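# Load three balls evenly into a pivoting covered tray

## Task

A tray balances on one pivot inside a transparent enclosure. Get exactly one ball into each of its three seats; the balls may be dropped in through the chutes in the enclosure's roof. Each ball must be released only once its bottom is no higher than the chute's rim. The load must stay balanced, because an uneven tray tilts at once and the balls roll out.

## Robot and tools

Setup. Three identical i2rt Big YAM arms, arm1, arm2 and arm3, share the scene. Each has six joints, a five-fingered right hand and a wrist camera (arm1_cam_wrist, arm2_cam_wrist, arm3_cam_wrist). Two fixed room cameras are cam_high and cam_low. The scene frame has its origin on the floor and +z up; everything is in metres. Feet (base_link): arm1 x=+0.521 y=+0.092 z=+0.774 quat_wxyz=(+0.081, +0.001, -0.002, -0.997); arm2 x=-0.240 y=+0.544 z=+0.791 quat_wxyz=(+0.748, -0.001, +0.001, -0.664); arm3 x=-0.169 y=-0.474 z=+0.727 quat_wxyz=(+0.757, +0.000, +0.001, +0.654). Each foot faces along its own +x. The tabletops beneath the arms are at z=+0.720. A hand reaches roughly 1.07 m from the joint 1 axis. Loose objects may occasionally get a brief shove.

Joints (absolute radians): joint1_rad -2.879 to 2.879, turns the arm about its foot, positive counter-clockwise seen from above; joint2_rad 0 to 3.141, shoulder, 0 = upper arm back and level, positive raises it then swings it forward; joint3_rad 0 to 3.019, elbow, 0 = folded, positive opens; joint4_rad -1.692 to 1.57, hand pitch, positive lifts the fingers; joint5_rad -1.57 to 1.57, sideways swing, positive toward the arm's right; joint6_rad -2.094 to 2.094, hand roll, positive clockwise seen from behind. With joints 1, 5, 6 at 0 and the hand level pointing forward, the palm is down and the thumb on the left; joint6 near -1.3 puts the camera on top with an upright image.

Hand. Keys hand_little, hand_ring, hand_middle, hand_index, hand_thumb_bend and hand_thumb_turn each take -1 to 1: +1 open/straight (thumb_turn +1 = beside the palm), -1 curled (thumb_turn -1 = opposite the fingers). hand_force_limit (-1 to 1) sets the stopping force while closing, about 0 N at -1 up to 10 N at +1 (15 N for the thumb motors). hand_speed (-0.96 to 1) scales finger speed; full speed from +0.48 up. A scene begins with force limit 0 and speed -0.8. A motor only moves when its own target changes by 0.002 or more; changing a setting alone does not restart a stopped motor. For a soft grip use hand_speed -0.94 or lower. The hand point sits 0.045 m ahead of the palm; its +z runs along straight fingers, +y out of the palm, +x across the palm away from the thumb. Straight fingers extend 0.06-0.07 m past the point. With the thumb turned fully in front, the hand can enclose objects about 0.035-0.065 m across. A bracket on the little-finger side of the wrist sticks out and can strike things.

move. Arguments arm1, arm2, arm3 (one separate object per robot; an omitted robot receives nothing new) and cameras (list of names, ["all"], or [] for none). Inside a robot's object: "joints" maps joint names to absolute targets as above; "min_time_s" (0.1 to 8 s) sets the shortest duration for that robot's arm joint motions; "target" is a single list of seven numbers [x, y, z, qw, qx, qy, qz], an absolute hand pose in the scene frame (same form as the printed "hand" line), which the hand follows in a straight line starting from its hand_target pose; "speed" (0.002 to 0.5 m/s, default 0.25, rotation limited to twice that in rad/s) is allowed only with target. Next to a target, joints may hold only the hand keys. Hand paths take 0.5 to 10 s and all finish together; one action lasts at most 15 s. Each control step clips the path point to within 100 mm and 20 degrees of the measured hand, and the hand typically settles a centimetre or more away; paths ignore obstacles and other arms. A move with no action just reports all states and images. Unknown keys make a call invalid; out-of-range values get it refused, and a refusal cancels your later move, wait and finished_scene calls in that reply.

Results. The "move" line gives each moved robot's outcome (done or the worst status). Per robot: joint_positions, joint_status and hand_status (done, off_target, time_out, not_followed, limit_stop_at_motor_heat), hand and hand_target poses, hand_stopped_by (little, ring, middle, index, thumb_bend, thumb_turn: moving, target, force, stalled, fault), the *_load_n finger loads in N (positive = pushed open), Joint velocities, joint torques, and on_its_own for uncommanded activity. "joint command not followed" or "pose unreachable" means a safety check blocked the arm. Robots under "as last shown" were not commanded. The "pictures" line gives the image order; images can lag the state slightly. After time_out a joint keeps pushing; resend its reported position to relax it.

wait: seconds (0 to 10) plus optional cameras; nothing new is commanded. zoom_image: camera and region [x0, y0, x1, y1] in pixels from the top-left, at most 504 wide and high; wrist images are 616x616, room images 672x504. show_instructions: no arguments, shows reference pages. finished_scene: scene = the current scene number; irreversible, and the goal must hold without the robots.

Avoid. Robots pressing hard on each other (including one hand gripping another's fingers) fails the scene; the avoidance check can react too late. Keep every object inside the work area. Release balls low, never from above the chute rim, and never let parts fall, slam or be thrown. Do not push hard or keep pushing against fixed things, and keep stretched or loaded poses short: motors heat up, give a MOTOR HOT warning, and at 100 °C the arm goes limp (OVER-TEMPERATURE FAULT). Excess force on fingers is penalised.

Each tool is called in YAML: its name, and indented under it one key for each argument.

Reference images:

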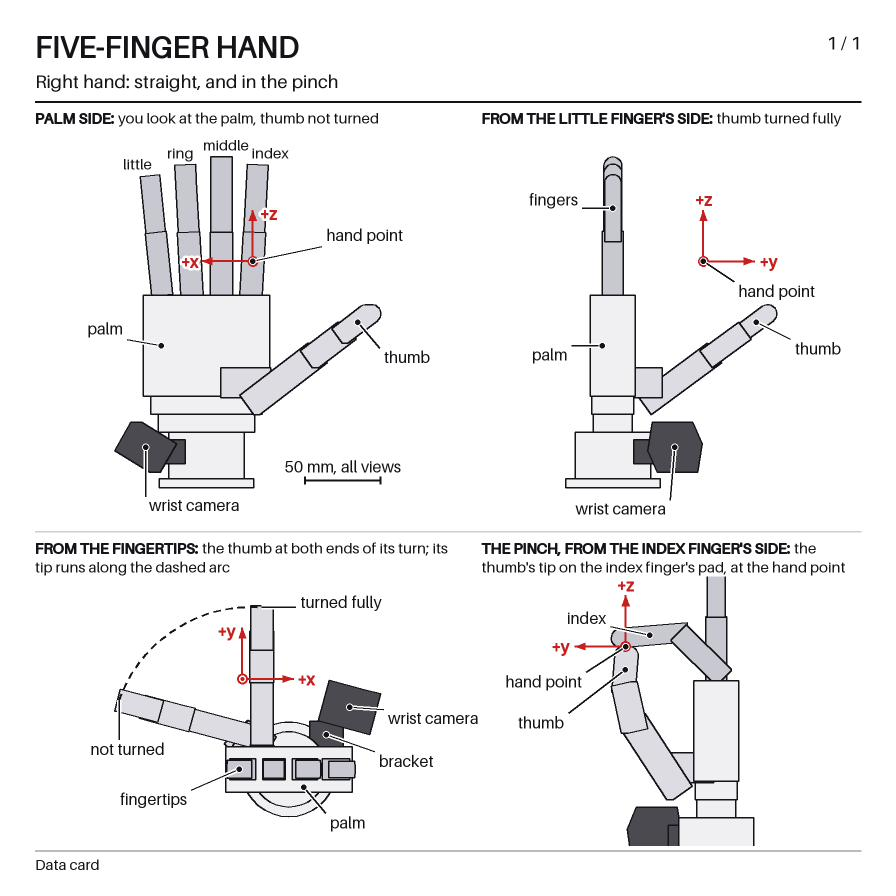

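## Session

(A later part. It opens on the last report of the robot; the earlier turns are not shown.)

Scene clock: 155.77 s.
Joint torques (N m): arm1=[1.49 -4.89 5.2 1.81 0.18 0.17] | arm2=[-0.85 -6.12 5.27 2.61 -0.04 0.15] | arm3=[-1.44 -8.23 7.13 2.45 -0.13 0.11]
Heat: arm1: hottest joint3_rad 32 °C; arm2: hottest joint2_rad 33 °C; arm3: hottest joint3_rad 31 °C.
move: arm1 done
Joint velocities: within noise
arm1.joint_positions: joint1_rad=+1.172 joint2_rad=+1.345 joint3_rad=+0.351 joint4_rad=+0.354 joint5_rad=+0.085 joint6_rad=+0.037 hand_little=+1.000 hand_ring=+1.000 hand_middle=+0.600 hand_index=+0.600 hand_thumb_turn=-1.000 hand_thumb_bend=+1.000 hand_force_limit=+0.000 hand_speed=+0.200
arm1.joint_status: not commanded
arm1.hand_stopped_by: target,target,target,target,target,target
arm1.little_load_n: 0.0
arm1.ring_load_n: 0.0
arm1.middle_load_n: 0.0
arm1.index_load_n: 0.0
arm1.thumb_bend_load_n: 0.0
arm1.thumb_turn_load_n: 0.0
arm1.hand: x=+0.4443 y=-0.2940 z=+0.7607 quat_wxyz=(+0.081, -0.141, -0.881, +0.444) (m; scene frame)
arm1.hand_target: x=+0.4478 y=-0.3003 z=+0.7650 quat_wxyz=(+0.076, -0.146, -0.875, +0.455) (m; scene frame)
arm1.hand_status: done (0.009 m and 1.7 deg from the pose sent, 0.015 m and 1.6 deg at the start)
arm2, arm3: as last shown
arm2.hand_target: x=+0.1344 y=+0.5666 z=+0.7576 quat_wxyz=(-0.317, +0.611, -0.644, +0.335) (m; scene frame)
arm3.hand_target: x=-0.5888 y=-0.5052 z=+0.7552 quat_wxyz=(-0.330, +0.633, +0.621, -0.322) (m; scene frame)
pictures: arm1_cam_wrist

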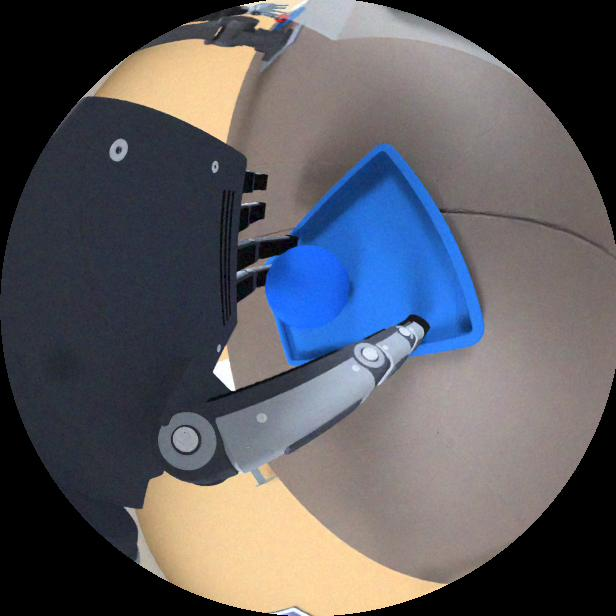

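move:
  arm1: {"target":[0.448,-0.3004,0.771,0.0762,-0.1464,-0.8750,0.4554],"speed":0.03,"joints":{"hand_speed":-0.8,"hand_force_limit":-0.3,"hand_index":0.4,"hand_middle":0.4}}
  arm2: {"target":[0.1352,0.5666,0.763,0.3178,-0.6107,0.6435,-0.3350],"speed":0.03,"joints":{"hand_speed":-0.8,"hand_force_limit":-0.3,"hand_index":0.4,"hand_middle":0.4}}
  arm3: {"target":[-0.5896,-0.5057,0.761,0.3293,-0.6328,-0.6218,0.3237],"speed":0.03,"joints":{"hand_speed":-0.8,"hand_force_limit":-0.3,"hand_index":0.4,"hand_middle":0.4}}
  cameras: ["arm1_cam_wrist","arm2_cam_wrist","arm3_cam_wrist","cam_high","cam_low"]

zoom_image:
  camera: "arm2_cam_wrist"
  region: [200, 150, 480, 430]

zoom_image:
  camera: "cam_low"
  region: [440, 200, 600, 400]

Scene clock: 166.50 s.
Joint torques (N m): arm1=[1.73 -6.3 5.64 0.77 0.16 0.16] | arm2=[-0.67 -8.12 5.74 1.51 -0.04 0.16] | arm3=[-1.44 -9.7 7.83 1.57 -0.13 0.11]
Heat: arm1: hottest joint3_rad 32 °C; arm2: hottest joint2_rad 33 °C; arm3: hottest joint3_rad 31 °C.
move: arm1 done; arm2 done; arm3 done
Joint velocities: within noise
arm1.joint_positions: joint1_rad=+1.172 joint2_rad=+1.340 joint3_rad=+0.351 joint4_rad=+0.354 joint5_rad=+0.085 joint6_rad=+0.048 hand_little=+1.000 hand_ring=+1.000 hand_middle=+0.400 hand_index=+0.400 hand_thumb_turn=-1.000 hand_thumb_bend=+1.000 hand_force_limit=-0.300 hand_speed=-0.800
arm1.joint_status: all done
arm1.hand_stopped_by: target,target,target,target,target,target
arm1.little_load_n: 0.0
arm1.ring_load_n: 0.0
arm1.middle_load_n: 0.0
arm1.index_load_n: 0.0
arm1.thumb_bend_load_n: 0.0
arm1.thumb_turn_load_n: 0.0
arm1.hand: x=+0.4447 y=-0.2950 z=+0.7627 quat_wxyz=(+0.079, -0.146, -0.879, +0.447) (m; scene frame)
arm1.hand_target: x=+0.4483 y=-0.3010 z=+0.7712 quat_wxyz=(+0.074, -0.150, -0.874, +0.456) (m; scene frame)
arm1.hand_status: done (0.010 m and 1.2 deg from the pose sent, 0.013 m and 1.7 deg at the start)
arm2.joint_positions: joint1_rad=+1.456 joint2_rad=+1.382 joint3_rad=+0.277 joint4_rad=+0.489 joint5_rad=+0.039 joint6_rad=+0.016 hand_little=+1.000 hand_ring=+1.000 hand_middle=+0.400 hand_index=+0.400 hand_thumb_turn=-1.000 hand_thumb_bend=+1.000 hand_force_limit=-0.300 hand_speed=-0.800
arm2.joint_status: all done
arm2.hand_stopped_by: target,target,target,target,target,target
arm2.little_load_n: 0.0
arm2.ring_load_n: 0.0
arm2.middle_load_n: 0.0
arm2.index_load_n: 0.0
arm2.thumb_bend_load_n: 0.0
arm2.thumb_turn_load_n: 0.0
arm2.hand: x=+0.1346 y=+0.5686 z=+0.7594 quat_wxyz=(-0.315, +0.618, -0.638, +0.333) (m; scene frame)
arm2.hand_target: x=+0.1353 y=+0.5667 z=+0.7629 quat_wxyz=(-0.318, +0.611, -0.643, +0.335) (m; scene frame)
arm2.hand_status: done (0.004 m and 1.1 deg from the pose sent, 0.004 m and 1.1 deg at the start)
arm3.joint_positions: joint1_rad=+1.741 joint2_rad=+1.264 joint3_rad=+0.452 joint4_rad=+0.194 joint5_rad=+0.032 joint6_rad=+0.020 hand_little=+1.000 hand_ring=+1.000 hand_middle=+0.400 hand_index=+0.400 hand_thumb_turn=-1.000 hand_thumb_bend=+1.000 hand_force_limit=-0.300 hand_speed=-0.800
arm3.joint_status: all done
arm3.hand_stopped_by: target,target,target,target,target,target
arm3.little_load_n: 0.0
arm3.ring_load_n: 0.0
arm3.middle_load_n: 0.0
arm3.index_load_n: 0.0
arm3.thumb_bend_load_n: 0.0
arm3.thumb_turn_load_n: 0.0
arm3.hand: x=-0.5879 y=-0.5096 z=+0.7585 quat_wxyz=(-0.327, +0.632, +0.624, -0.323) (m; scene frame)
arm3.hand_target: x=-0.5897 y=-0.5060 z=+0.7610 quat_wxyz=(-0.329, +0.634, +0.621, -0.324) (m; scene frame)
arm3.hand_status: done (0.005 m and 0.4 deg from the pose sent, 0.004 m and 0.5 deg at the start)
pictures: arm1_cam_wrist, arm2_cam_wrist, arm3_cam_wrist, cam_high, cam_low

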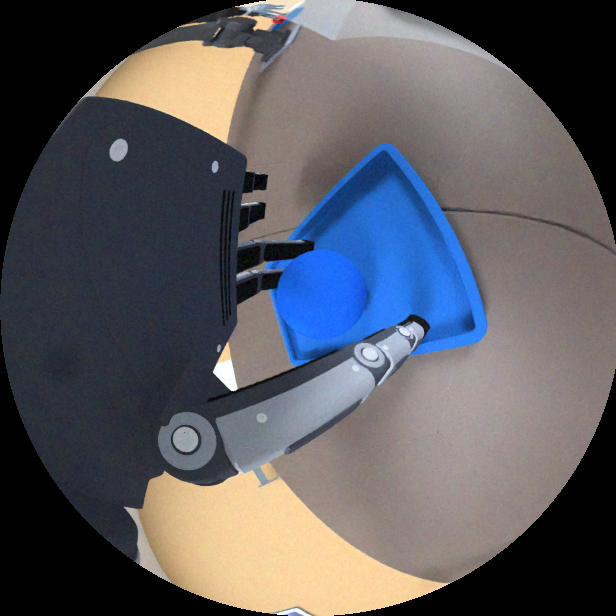

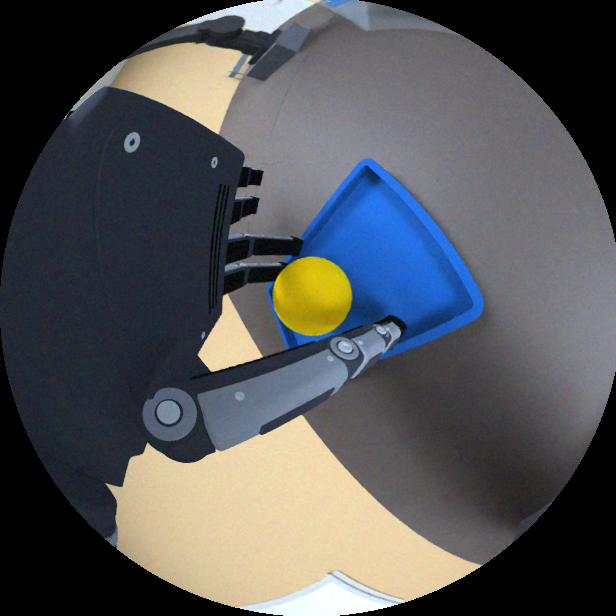

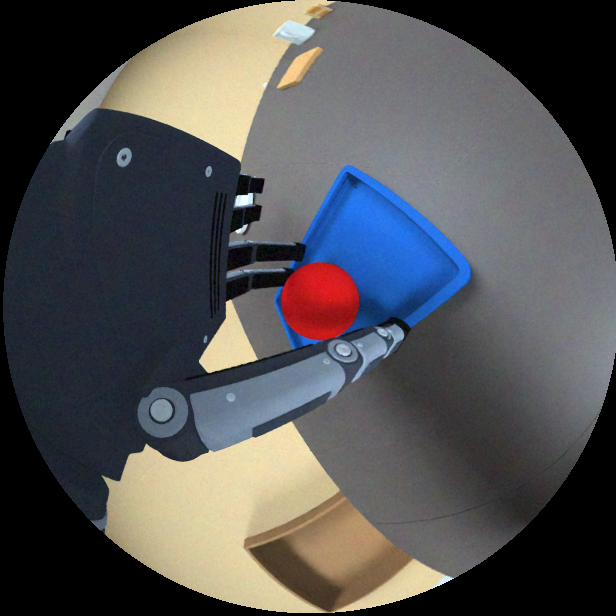

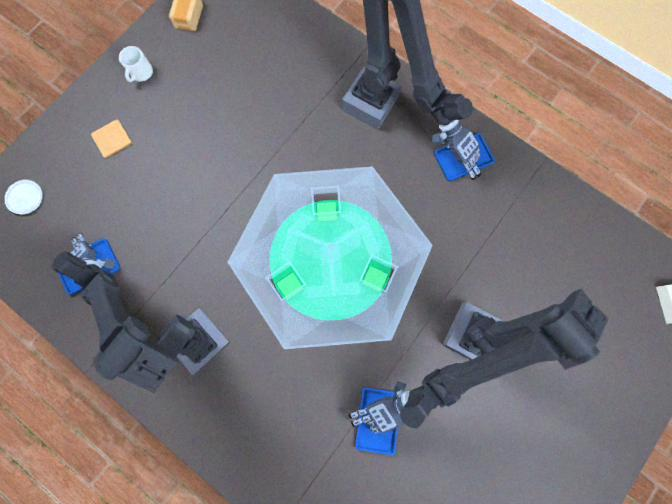

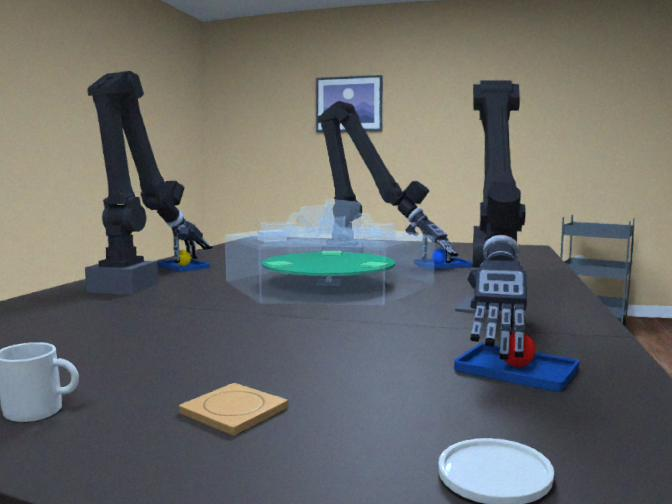

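Scaled by 1.800 from the camera's 616x616 image, which has a finer 880x880 frame.

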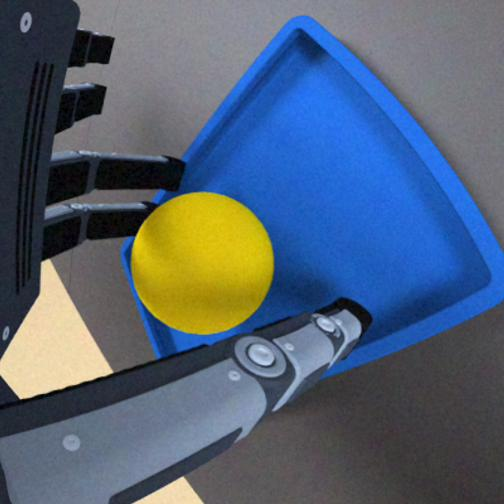

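Scaled by 2.520 from the camera's 672x504 image, which has a finer 960x720 frame.

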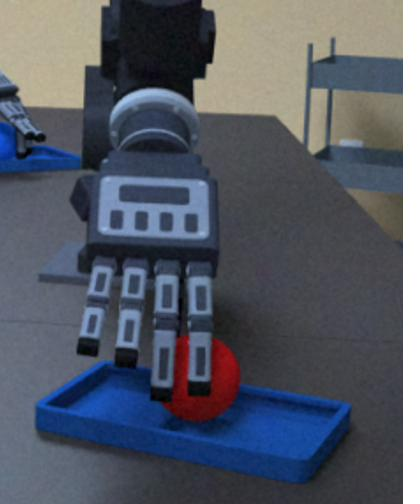

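move:
  arm1: {"joints":{"hand_thumb_bend":-0.6}}
  arm2: {"joints":{"hand_thumb_bend":-0.6}}
  arm3: {"joints":{"hand_thumb_bend":-0.6}}
  cameras: ["arm1_cam_wrist","arm2_cam_wrist","arm3_cam_wrist","cam_low"]

zoom_image:
  camera: "arm2_cam_wrist"
  region: [200, 150, 480, 430]

zoom_image:
  camera: "cam_low"
  region: [440, 200, 600, 400]

Scene clock: 176.57 s.
Joint torques (N m): arm1=[1.61 -6.07 5.57 0.79 0.15 0.16] | arm2=[-0.62 -8.06 5.75 1.54 -0.05 0.15] | arm3=[-1.44 -9.7 7.82 1.57 -0.11 0.11]
Heat: arm1: hottest joint4_rad 32 °C; arm2: hottest joint2_rad 33 °C; arm3: hottest joint3_rad 31 °C.
move: arm1 off_target; arm2 off_target; arm3 off_target
Joint velocities: within noise
arm1.joint_positions: joint1_rad=+1.172 joint2_rad=+1.340 joint3_rad=+0.351 joint4_rad=+0.354 joint5_rad=+0.085 joint6_rad=+0.048 hand_little=+1.000 hand_ring=+1.000 hand_middle=+0.400 hand_index=+0.400 hand_thumb_turn=-1.000 hand_thumb_bend=+0.422 hand_force_limit=-0.300 hand_speed=-0.800
arm1.joint_status: hand_thumb_bend off_target (ended at +0.422, target -0.600)
arm1.hand_stopped_by: target,target,target,target,force,target
arm1.little_load_n: 0.0
arm1.ring_load_n: 0.0
arm1.middle_load_n: 0.0
arm1.index_load_n: 5.0
arm1.thumb_bend_load_n: 5.0
arm1.thumb_turn_load_n: 0.0
arm1.hand: x=+0.4447 y=-0.2950 z=+0.7627 quat_wxyz=(+0.079, -0.146, -0.879, +0.447) (m; scene frame)
arm1.hand_target: x=+0.4483 y=-0.3010 z=+0.7712 quat_wxyz=(+0.074, -0.150, -0.874, +0.456) (m; scene frame)
arm1.hand_status: not commanded
arm2.joint_positions: joint1_rad=+1.456 joint2_rad=+1.382 joint3_rad=+0.277 joint4_rad=+0.489 joint5_rad=+0.039 joint6_rad=+0.011 hand_little=+1.000 hand_ring=+1.000 hand_middle=+0.400 hand_index=+0.401 hand_thumb_turn=-1.000 hand_thumb_bend=+0.347 hand_force_limit=-0.300 hand_speed=-0.800
arm2.joint_status: hand_thumb_bend off_target (ended at +0.347, target -0.600)
arm2.hand_stopped_by: target,target,target,target,force,target
arm2.little_load_n: 0.0
arm2.ring_load_n: 0.0
arm2.middle_load_n: 0.0
arm2.index_load_n: 6.0
arm2.thumb_bend_load_n: 5.5
arm2.thumb_turn_load_n: -1.0
arm2.hand: x=+0.1345 y=+0.5683 z=+0.7593 quat_wxyz=(-0.314, +0.620, -0.637, +0.334) (m; scene frame)
arm2.hand_target: x=+0.1352 y=+0.5664 z=+0.7628 quat_wxyz=(-0.317, +0.612, -0.642, +0.336) (m; scene frame)
arm2.hand_status: not commanded
arm3.joint_positions: joint1_rad=+1.741 joint2_rad=+1.264 joint3_rad=+0.452 joint4_rad=+0.194 joint5_rad=+0.032 joint6_rad=+0.011 hand_little=+1.000 hand_ring=+1.000 hand_middle=+0.400 hand_index=+0.401 hand_thumb_turn=-1.000 hand_thumb_bend=+0.309 hand_force_limit=-0.300 hand_speed=-0.800
arm3.joint_status: hand_thumb_bend off_target (ended at +0.309, target -0.600)
arm3.hand_stopped_by: target,target,target,target,force,target
arm3.little_load_n: 0.0
arm3.ring_load_n: 0.0
arm3.middle_load_n: 0.0
arm3.index_load_n: 6.5
arm3.thumb_bend_load_n: 6.0
arm3.thumb_turn_load_n: -1.0
arm3.hand: x=-0.5877 y=-0.5090 z=+0.7583 quat_wxyz=(-0.328, +0.629, +0.627, -0.321) (m; scene frame)
arm3.hand_target: x=-0.5895 y=-0.5054 z=+0.7608 quat_wxyz=(-0.330, +0.631, +0.624, -0.323) (m; scene frame)
arm3.hand_status: not commanded
pictures: arm1_cam_wrist, arm2_cam_wrist, arm3_cam_wrist, cam_low

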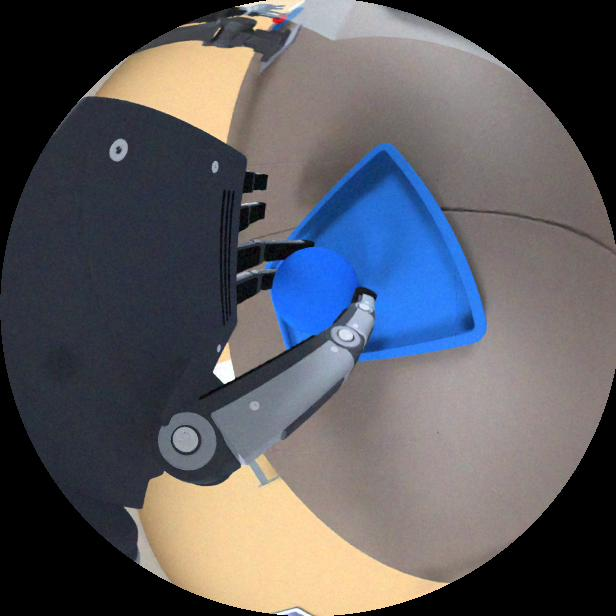

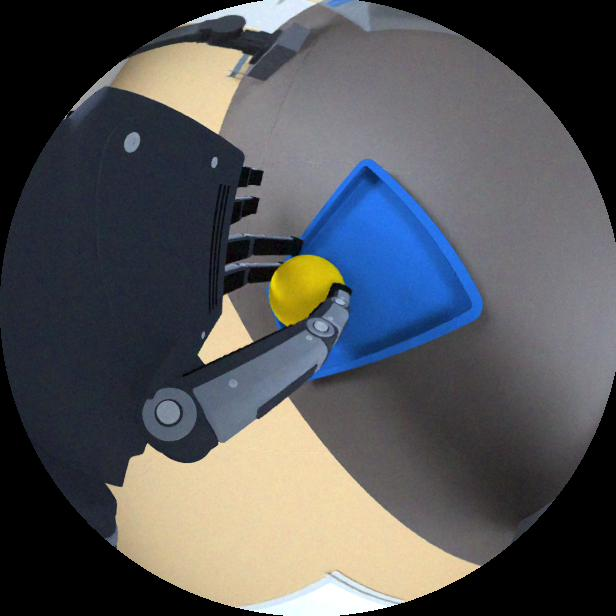

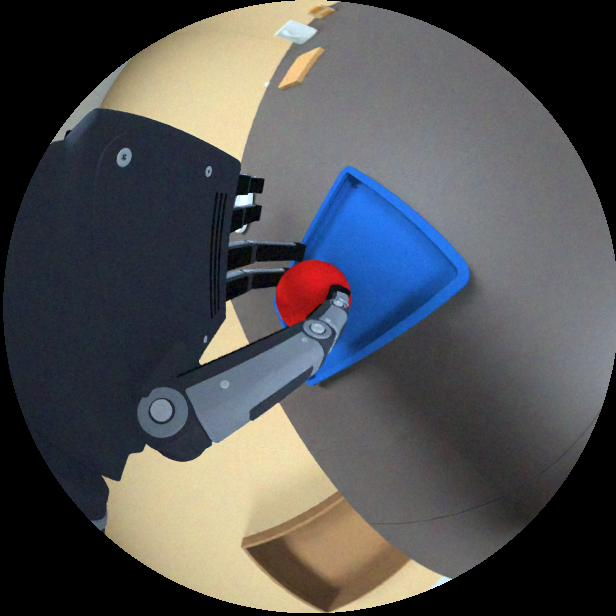

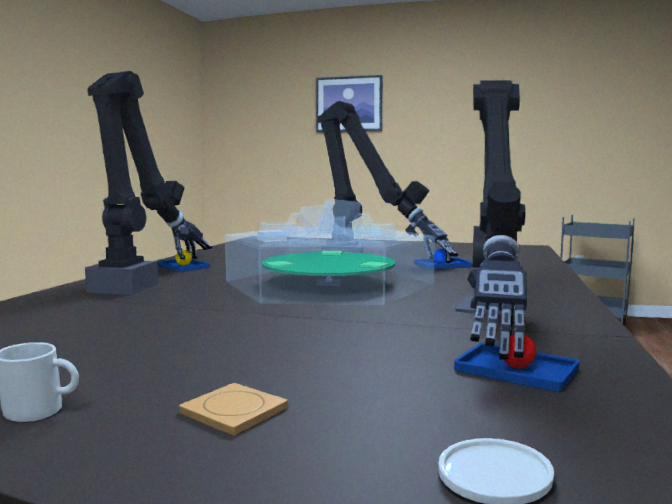

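Scaled by 1.800 from the camera's 616x616 image, which has a finer 880x880 frame.

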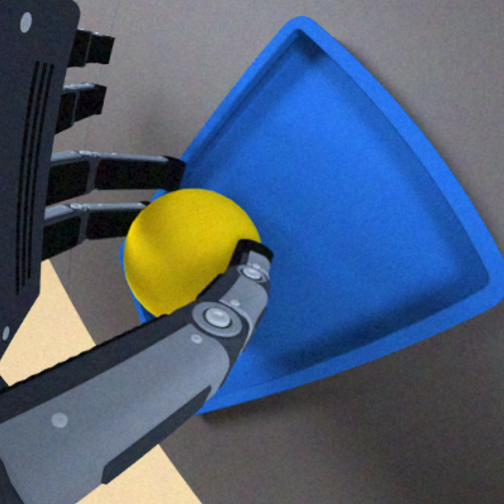

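Scaled by 2.520 from the camera's 672x504 image, which has a finer 960x720 frame.

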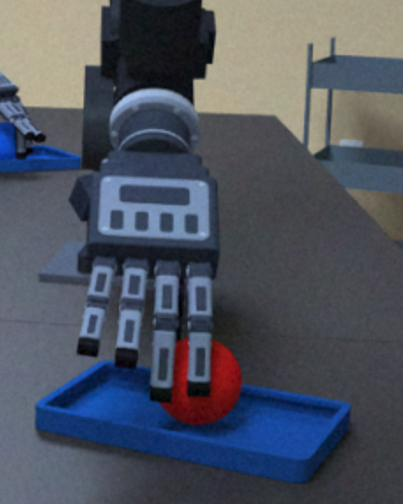

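move:
  arm1: {"joints":{"hand_force_limit":-0.6,"hand_middle":-0.1}}
  arm2: {"joints":{"hand_force_limit":-0.6,"hand_middle":-0.1}}
  arm3: {"joints":{"hand_force_limit":-0.6,"hand_middle":-0.1}}

move:
  arm1: {"target":[0.448,-0.3004,0.830,0.0762,-0.1464,-0.8750,0.4554],"speed":0.06}
  arm2: {"target":[0.1352,0.5666,0.830,0.3178,-0.6107,0.6435,-0.3350],"speed":0.06}
  arm3: {"target":[-0.5896,-0.5057,0.830,0.3293,-0.6328,-0.6218,0.3237],"speed":0.06}
  cameras: ["arm1_cam_wrist","arm2_cam_wrist","arm3_cam_wrist","cam_low"]

zoom_image:
  camera: "cam_low"
  region: [440, 200, 600, 400]

zoom_image:
  camera: "cam_low"
  region: [380, 160, 500, 280]

zoom_image:
  camera: "cam_low"
  region: [120, 160, 240, 280]

Scene clock: 180.97 s.
Joint torques (N m): arm1=[1.55 -6.18 5.63 0.77 0.16 0.16] | arm2=[-0.62 -8.06 5.75 1.51 -0.04 0.15] | arm3=[-1.44 -9.7 7.82 1.57 -0.12 0.11]
Heat: arm1: hottest joint4_rad 32 °C; arm2: hottest joint2_rad 33 °C; arm3: hottest joint3_rad 31 °C.
move: arm1 off_target; arm2 off_target; arm3 off_target
Joint velocities: within noise
arm1.joint_positions: joint1_rad=+1.172 joint2_rad=+1.340 joint3_rad=+0.351 joint4_rad=+0.354 joint5_rad=+0.085 joint6_rad=+0.048 hand_little=+1.000 hand_ring=+1.000 hand_middle=+0.365 hand_index=+0.400 hand_thumb_turn=-1.000 hand_thumb_bend=+0.423 hand_force_limit=-0.600 hand_speed=-0.800
arm1.joint_status: hand_middle off_target (ended at +0.365, target -0.100); the others done
arm1.hand_stopped_by: target,target,force,target,force,target
arm1.little_load_n: 0.0
arm1.ring_load_n: 0.0
arm1.middle_load_n: 3.0
arm1.index_load_n: 2.5
arm1.thumb_bend_load_n: 5.5
arm1.thumb_turn_load_n: 0.0
arm1.hand: x=+0.4447 y=-0.2950 z=+0.7627 quat_wxyz=(+0.079, -0.146, -0.879, +0.447) (m; scene frame)
arm1.hand_target: x=+0.4483 y=-0.3010 z=+0.7712 quat_wxyz=(+0.074, -0.150, -0.874, +0.456) (m; scene frame)
arm1.hand_status: not commanded
arm2.joint_positions: joint1_rad=+1.456 joint2_rad=+1.382 joint3_rad=+0.277 joint4_rad=+0.489 joint5_rad=+0.039 joint6_rad=+0.011 hand_little=+1.000 hand_ring=+1.000 hand_middle=+0.311 hand_index=+0.401 hand_thumb_turn=-1.000 hand_thumb_bend=+0.347 hand_force_limit=-0.600 hand_speed=-0.800
arm2.joint_status: hand_middle off_target (ended at +0.311, target -0.100); the others done
arm2.hand_stopped_by: target,target,force,target,force,target
arm2.little_load_n: -0.5
arm2.ring_load_n: 0.0
arm2.middle_load_n: 3.5
arm2.index_load_n: 4.0
arm2.thumb_bend_load_n: 7.0
arm2.thumb_turn_load_n: 0.0
arm2.hand: x=+0.1345 y=+0.5683 z=+0.7593 quat_wxyz=(-0.314, +0.620, -0.637, +0.334) (m; scene frame)
arm2.hand_target: x=+0.1352 y=+0.5664 z=+0.7628 quat_wxyz=(-0.317, +0.612, -0.642, +0.336) (m; scene frame)
arm2.hand_status: not commanded
arm3.joint_positions: joint1_rad=+1.741 joint2_rad=+1.264 joint3_rad=+0.452 joint4_rad=+0.194 joint5_rad=+0.032 joint6_rad=+0.009 hand_little=+1.000 hand_ring=+1.000 hand_middle=+0.310 hand_index=+0.401 hand_thumb_turn=-1.000 hand_thumb_bend=+0.309 hand_force_limit=-0.600 hand_speed=-0.800
arm3.joint_status: hand_middle off_target (ended at +0.310, target -0.100); the others done
arm3.hand_stopped_by: target,target,force,target,force,target
arm3.little_load_n: -0.5
arm3.ring_load_n: -0.5
arm3.middle_load_n: 3.0
arm3.index_load_n: 4.5
arm3.thumb_bend_load_n: 7.5
arm3.thumb_turn_load_n: 0.0
arm3.hand: x=-0.5877 y=-0.5089 z=+0.7583 quat_wxyz=(-0.328, +0.629, +0.628, -0.321) (m; scene frame)
arm3.hand_target: x=-0.5895 y=-0.5053 z=+0.7608 quat_wxyz=(-0.330, +0.630, +0.624, -0.322) (m; scene frame)
arm3.hand_status: not commanded
pictures: none

Scene clock: 182.97 s.
Joint torques (N m): arm1=[1.44 -5.36 10.3 0.58 0.13 0.07] | arm2=[-0.79 -7.18 14.13 1.42 -0.11 0.19] | arm3=[-1.44 -9.05 13.03 1.14 -0.11 0.19]
Heat: arm1: hottest joint4_rad 32 °C; arm2: hottest joint2_rad 33 °C; arm3: hottest joint3_rad 31 °C.
move: arm1 off_target; arm2 off_target; arm3 off_target
Joint velocities: within noise
arm1.joint_positions: joint1_rad=+1.172 joint2_rad=+1.138 joint3_rad=+0.378 joint4_rad=+0.078 joint5_rad=+0.085 joint6_rad=+0.037 hand_little=+1.000 hand_ring=+1.000 hand_middle=+0.365 hand_index=+0.400 hand_thumb_turn=-1.000 hand_thumb_bend=+0.423 hand_force_limit=-0.600 hand_speed=-0.800
arm1.joint_status: not commanded
arm1.hand_stopped_by: target,target,force,target,force,target
arm1.little_load_n: 0.0
arm1.ring_load_n: -0.5
arm1.middle_load_n: 3.0
arm1.index_load_n: 2.5
arm1.thumb_bend_load_n: 6.0
arm1.thumb_turn_load_n: 0.5
arm1.hand: x=+0.4486 y=-0.2757 z=+0.7985 quat_wxyz=(+0.080, -0.142, -0.890, +0.426) (m; scene frame)
arm1.hand_target: x=+0.4475 y=-0.2993 z=+0.8287 quat_wxyz=(+0.078, -0.142, -0.876, +0.454) (m; scene frame)
arm1.hand_status: off_target (0.040 m and 3.9 deg from the pose sent, 0.068 m and 1.2 deg at the start)
arm2.joint_positions: joint1_rad=+1.456 joint2_rad=+1.091 joint3_rad=+0.277 joint4_rad=+0.119 joint5_rad=+0.039 joint6_rad=+0.011 hand_little=+1.000 hand_ring=+1.000 hand_middle=+0.311 hand_index=+0.401 hand_thumb_turn=-1.000 hand_thumb_bend=+0.347 hand_force_limit=-0.600 hand_speed=-0.800
arm2.joint_status: not commanded
arm2.hand_stopped_by: target,target,force,target,force,target
arm2.little_load_n: 0.0
arm2.ring_load_n: 0.0
arm2.middle_load_n: 3.5
arm2.index_load_n: 3.5
arm2.thumb_bend_load_n: 7.0
arm2.thumb_turn_load_n: 0.0
arm2.hand: x=+0.0985 y=+0.5682 z=+0.7918 quat_wxyz=(-0.289, +0.632, -0.649, +0.310) (m; scene frame)
arm2.hand_target: x=+0.1334 y=+0.5665 z=+0.8302 quat_wxyz=(-0.318, +0.611, -0.643, +0.335) (m; scene frame)
arm2.hand_status: off_target (0.053 m and 5.1 deg from the pose sent, 0.071 m and 1.3 deg at the start)
arm3.joint_positions: joint1_rad=+1.741 joint2_rad=+1.098 joint3_rad=+0.508 joint4_rad=-0.075 joint5_rad=+0.032 joint6_rad=+0.009 hand_little=+1.000 hand_ring=+1.000 hand_middle=+0.310 hand_index=+0.401 hand_thumb_turn=-1.000 hand_thumb_bend=+0.309 hand_force_limit=-0.600 hand_speed=-0.800
arm3.joint_status: not commanded
arm3.hand_stopped_by: target,target,force,target,force,target
arm3.little_load_n: 0.0
arm3.ring_load_n: 0.0
arm3.middle_load_n: 3.5
arm3.index_load_n: 4.0
arm3.thumb_bend_load_n: 8.0
arm3.thumb_turn_load_n: 0.0
arm3.hand: x=-0.5698 y=-0.5084 z=+0.8006 quat_wxyz=(-0.314, +0.636, +0.635, -0.306) (m; scene frame)
arm3.hand_target: x=-0.5890 y=-0.5057 z=+0.8289 quat_wxyz=(-0.329, +0.633, +0.622, -0.323) (m; scene frame)
arm3.hand_status: off_target (0.036 m and 3.1 deg from the pose sent, 0.072 m and 0.9 deg at the start)
pictures: arm1_cam_wrist, arm2_cam_wrist, arm3_cam_wrist, cam_low

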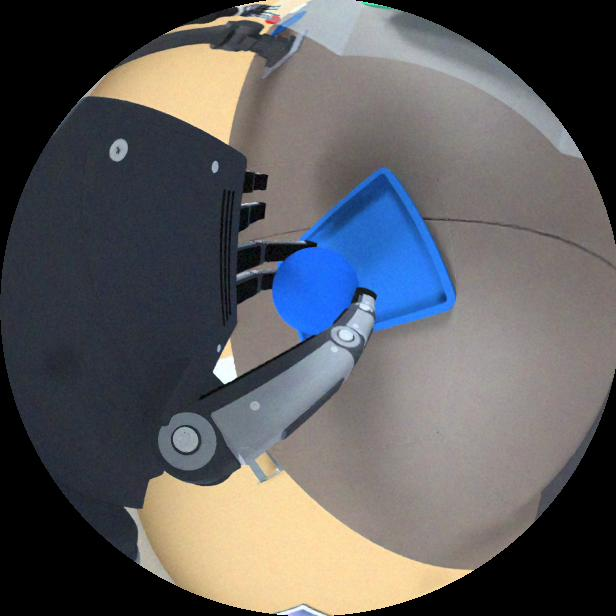

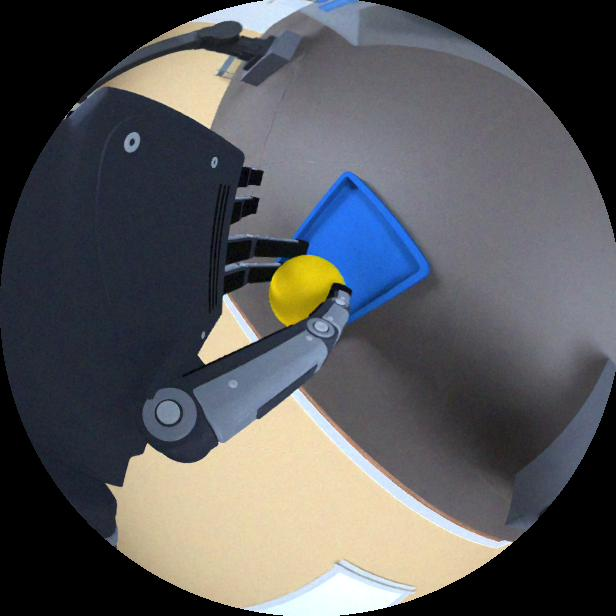

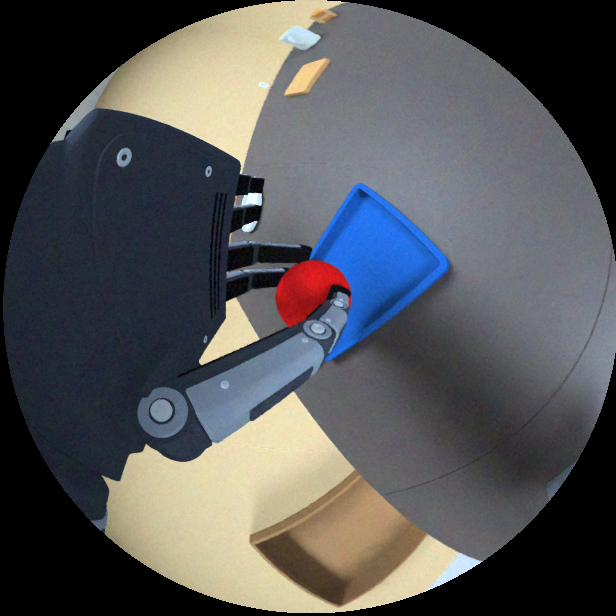

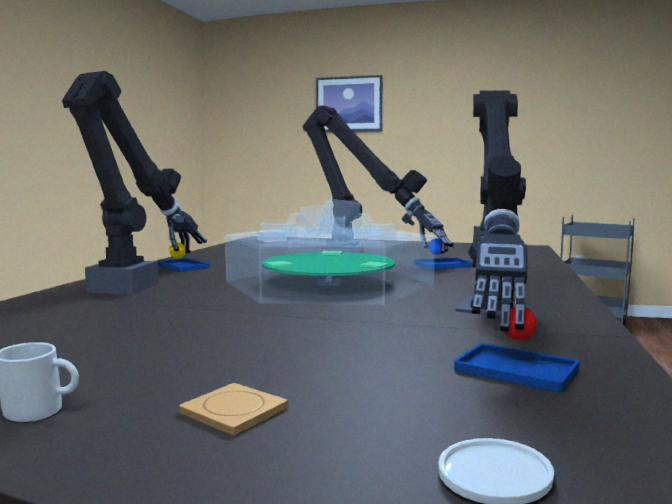

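Scaled by 2.520 from the camera's 672x504 image, which has a finer 960x720 frame.

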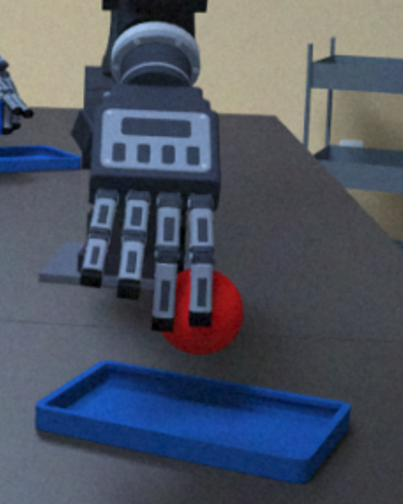

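Scaled by 4.200 from the camera's 672x504 image, which has a finer 960x720 frame.

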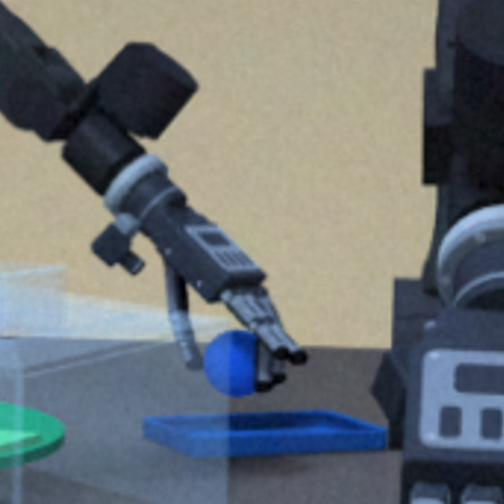

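Scaled by 4.200 from the camera's 672x504 image, which has a finer 960x720 frame.

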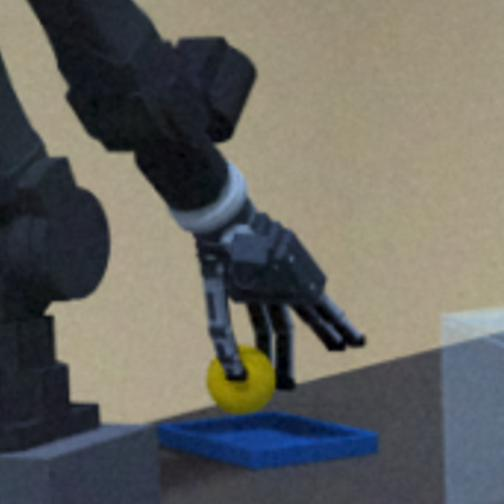

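move:
  cameras: ["cam_high","cam_low"]

zoom_image:
  camera: "cam_high"
  region: [260, 180, 400, 320]

zoom_image:
  camera: "cam_low"
  region: [215, 190, 445, 310]

Scene clock: 207.03 s.
Joint torques (N m): arm1=[1.49 -5.42 10.3 0.57 0.13 0.07] | arm2=[-0.85 -6.77 14.12 1.35 -0.1 0.19] | arm3=[-1.38 -9.11 13.05 1.14 -0.11 0.19]
Heat: arm1: hottest joint3_rad 32 °C; arm2: hottest joint3_rad 34 °C; arm3: hottest joint3_rad 34 °C.
Joint velocities: within noise
arm1.joint_positions: joint1_rad=+1.172 joint2_rad=+1.138 joint3_rad=+0.378 joint4_rad=+0.078 joint5_rad=+0.085 joint6_rad=+0.037 hand_little=+1.000 hand_ring=+1.000 hand_middle=+0.365 hand_index=+0.400 hand_thumb_turn=-1.000 hand_thumb_bend=+0.423 hand_force_limit=-0.600 hand_speed=-0.800
arm1.joint_status: not commanded
arm1.hand_stopped_by: target,target,force,target,force,target
arm1.little_load_n: 0.0
arm1.ring_load_n: 0.0
arm1.middle_load_n: 3.0
arm1.index_load_n: 2.5
arm1.thumb_bend_load_n: 6.0
arm1.thumb_turn_load_n: 0.5
arm1.hand: x=+0.4486 y=-0.2757 z=+0.7985 quat_wxyz=(+0.080, -0.142, -0.890, +0.426) (m; scene frame)
arm1.hand_target: x=+0.4475 y=-0.2993 z=+0.8287 quat_wxyz=(+0.078, -0.142, -0.876, +0.454) (m; scene frame)
arm1.hand_status: off_target (0.040 m and 3.9 deg from the pose sent, 0.068 m and 1.2 deg at the start)
arm2.joint_positions: joint1_rad=+1.456 joint2_rad=+1.091 joint3_rad=+0.277 joint4_rad=+0.119 joint5_rad=+0.039 joint6_rad=+0.011 hand_little=+1.000 hand_ring=+1.000 hand_middle=+0.311 hand_index=+0.401 hand_thumb_turn=-1.000 hand_thumb_bend=+0.347 hand_force_limit=-0.600 hand_speed=-0.800
arm2.joint_status: not commanded
arm2.hand_stopped_by: target,target,force,target,force,target
arm2.little_load_n: 0.0
arm2.ring_load_n: 0.0
arm2.middle_load_n: 3.5
arm2.index_load_n: 4.0
arm2.thumb_bend_load_n: 7.0
arm2.thumb_turn_load_n: 0.0
arm2.hand: x=+0.0985 y=+0.5682 z=+0.7918 quat_wxyz=(-0.289, +0.632, -0.649, +0.310) (m; scene frame)
arm2.hand_target: x=+0.1335 y=+0.5665 z=+0.8302 quat_wxyz=(-0.318, +0.611, -0.643, +0.335) (m; scene frame)
arm2.hand_status: off_target (0.053 m and 5.1 deg from the pose sent, 0.071 m and 1.3 deg at the start)
arm3.joint_positions: joint1_rad=+1.741 joint2_rad=+1.098 joint3_rad=+0.508 joint4_rad=-0.075 joint5_rad=+0.032 joint6_rad=+0.009 hand_little=+1.000 hand_ring=+1.000 hand_middle=+0.310 hand_index=+0.401 hand_thumb_turn=-1.000 hand_thumb_bend=+0.309 hand_force_limit=-0.600 hand_speed=-0.800
arm3.joint_status: not commanded
arm3.hand_stopped_by: target,target,force,target,force,target
arm3.little_load_n: 0.0
arm3.ring_load_n: 0.0
arm3.middle_load_n: 3.0
arm3.index_load_n: 4.0
arm3.thumb_bend_load_n: 7.5
arm3.thumb_turn_load_n: 0.0
arm3.hand: x=-0.5698 y=-0.5084 z=+0.8006 quat_wxyz=(-0.314, +0.636, +0.635, -0.306) (m; scene frame)
arm3.hand_target: x=-0.5890 y=-0.5057 z=+0.8289 quat_wxyz=(-0.329, +0.633, +0.622, -0.323) (m; scene frame)
arm3.hand_status: off_target (0.036 m and 3.1 deg from the pose sent, 0.072 m and 0.9 deg at the start)
pictures: cam_high, cam_low

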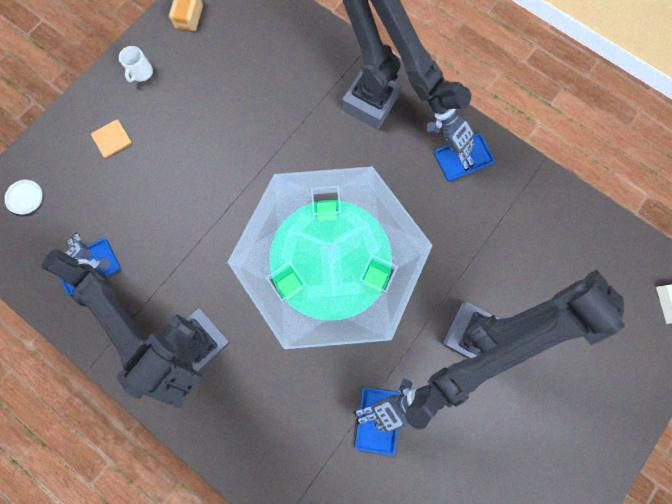

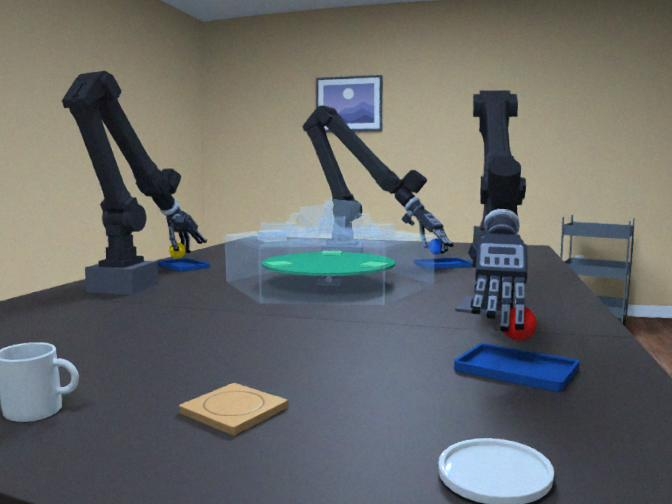

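Scaled by 3.600 from the camera's 672x504 image, which has a finer 960x720 frame.

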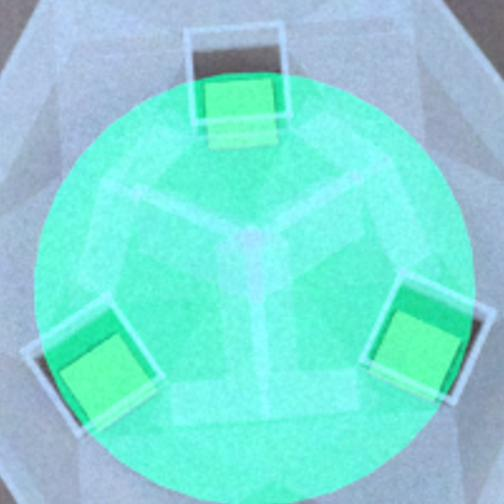

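Scaled by 2.191 from the camera's 672x504 image, which has a finer 960x720 frame.

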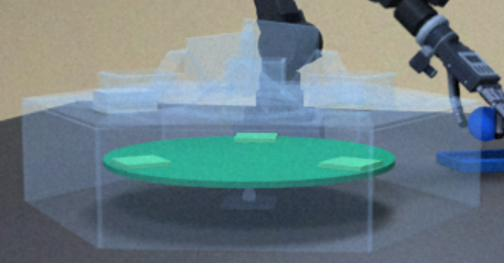

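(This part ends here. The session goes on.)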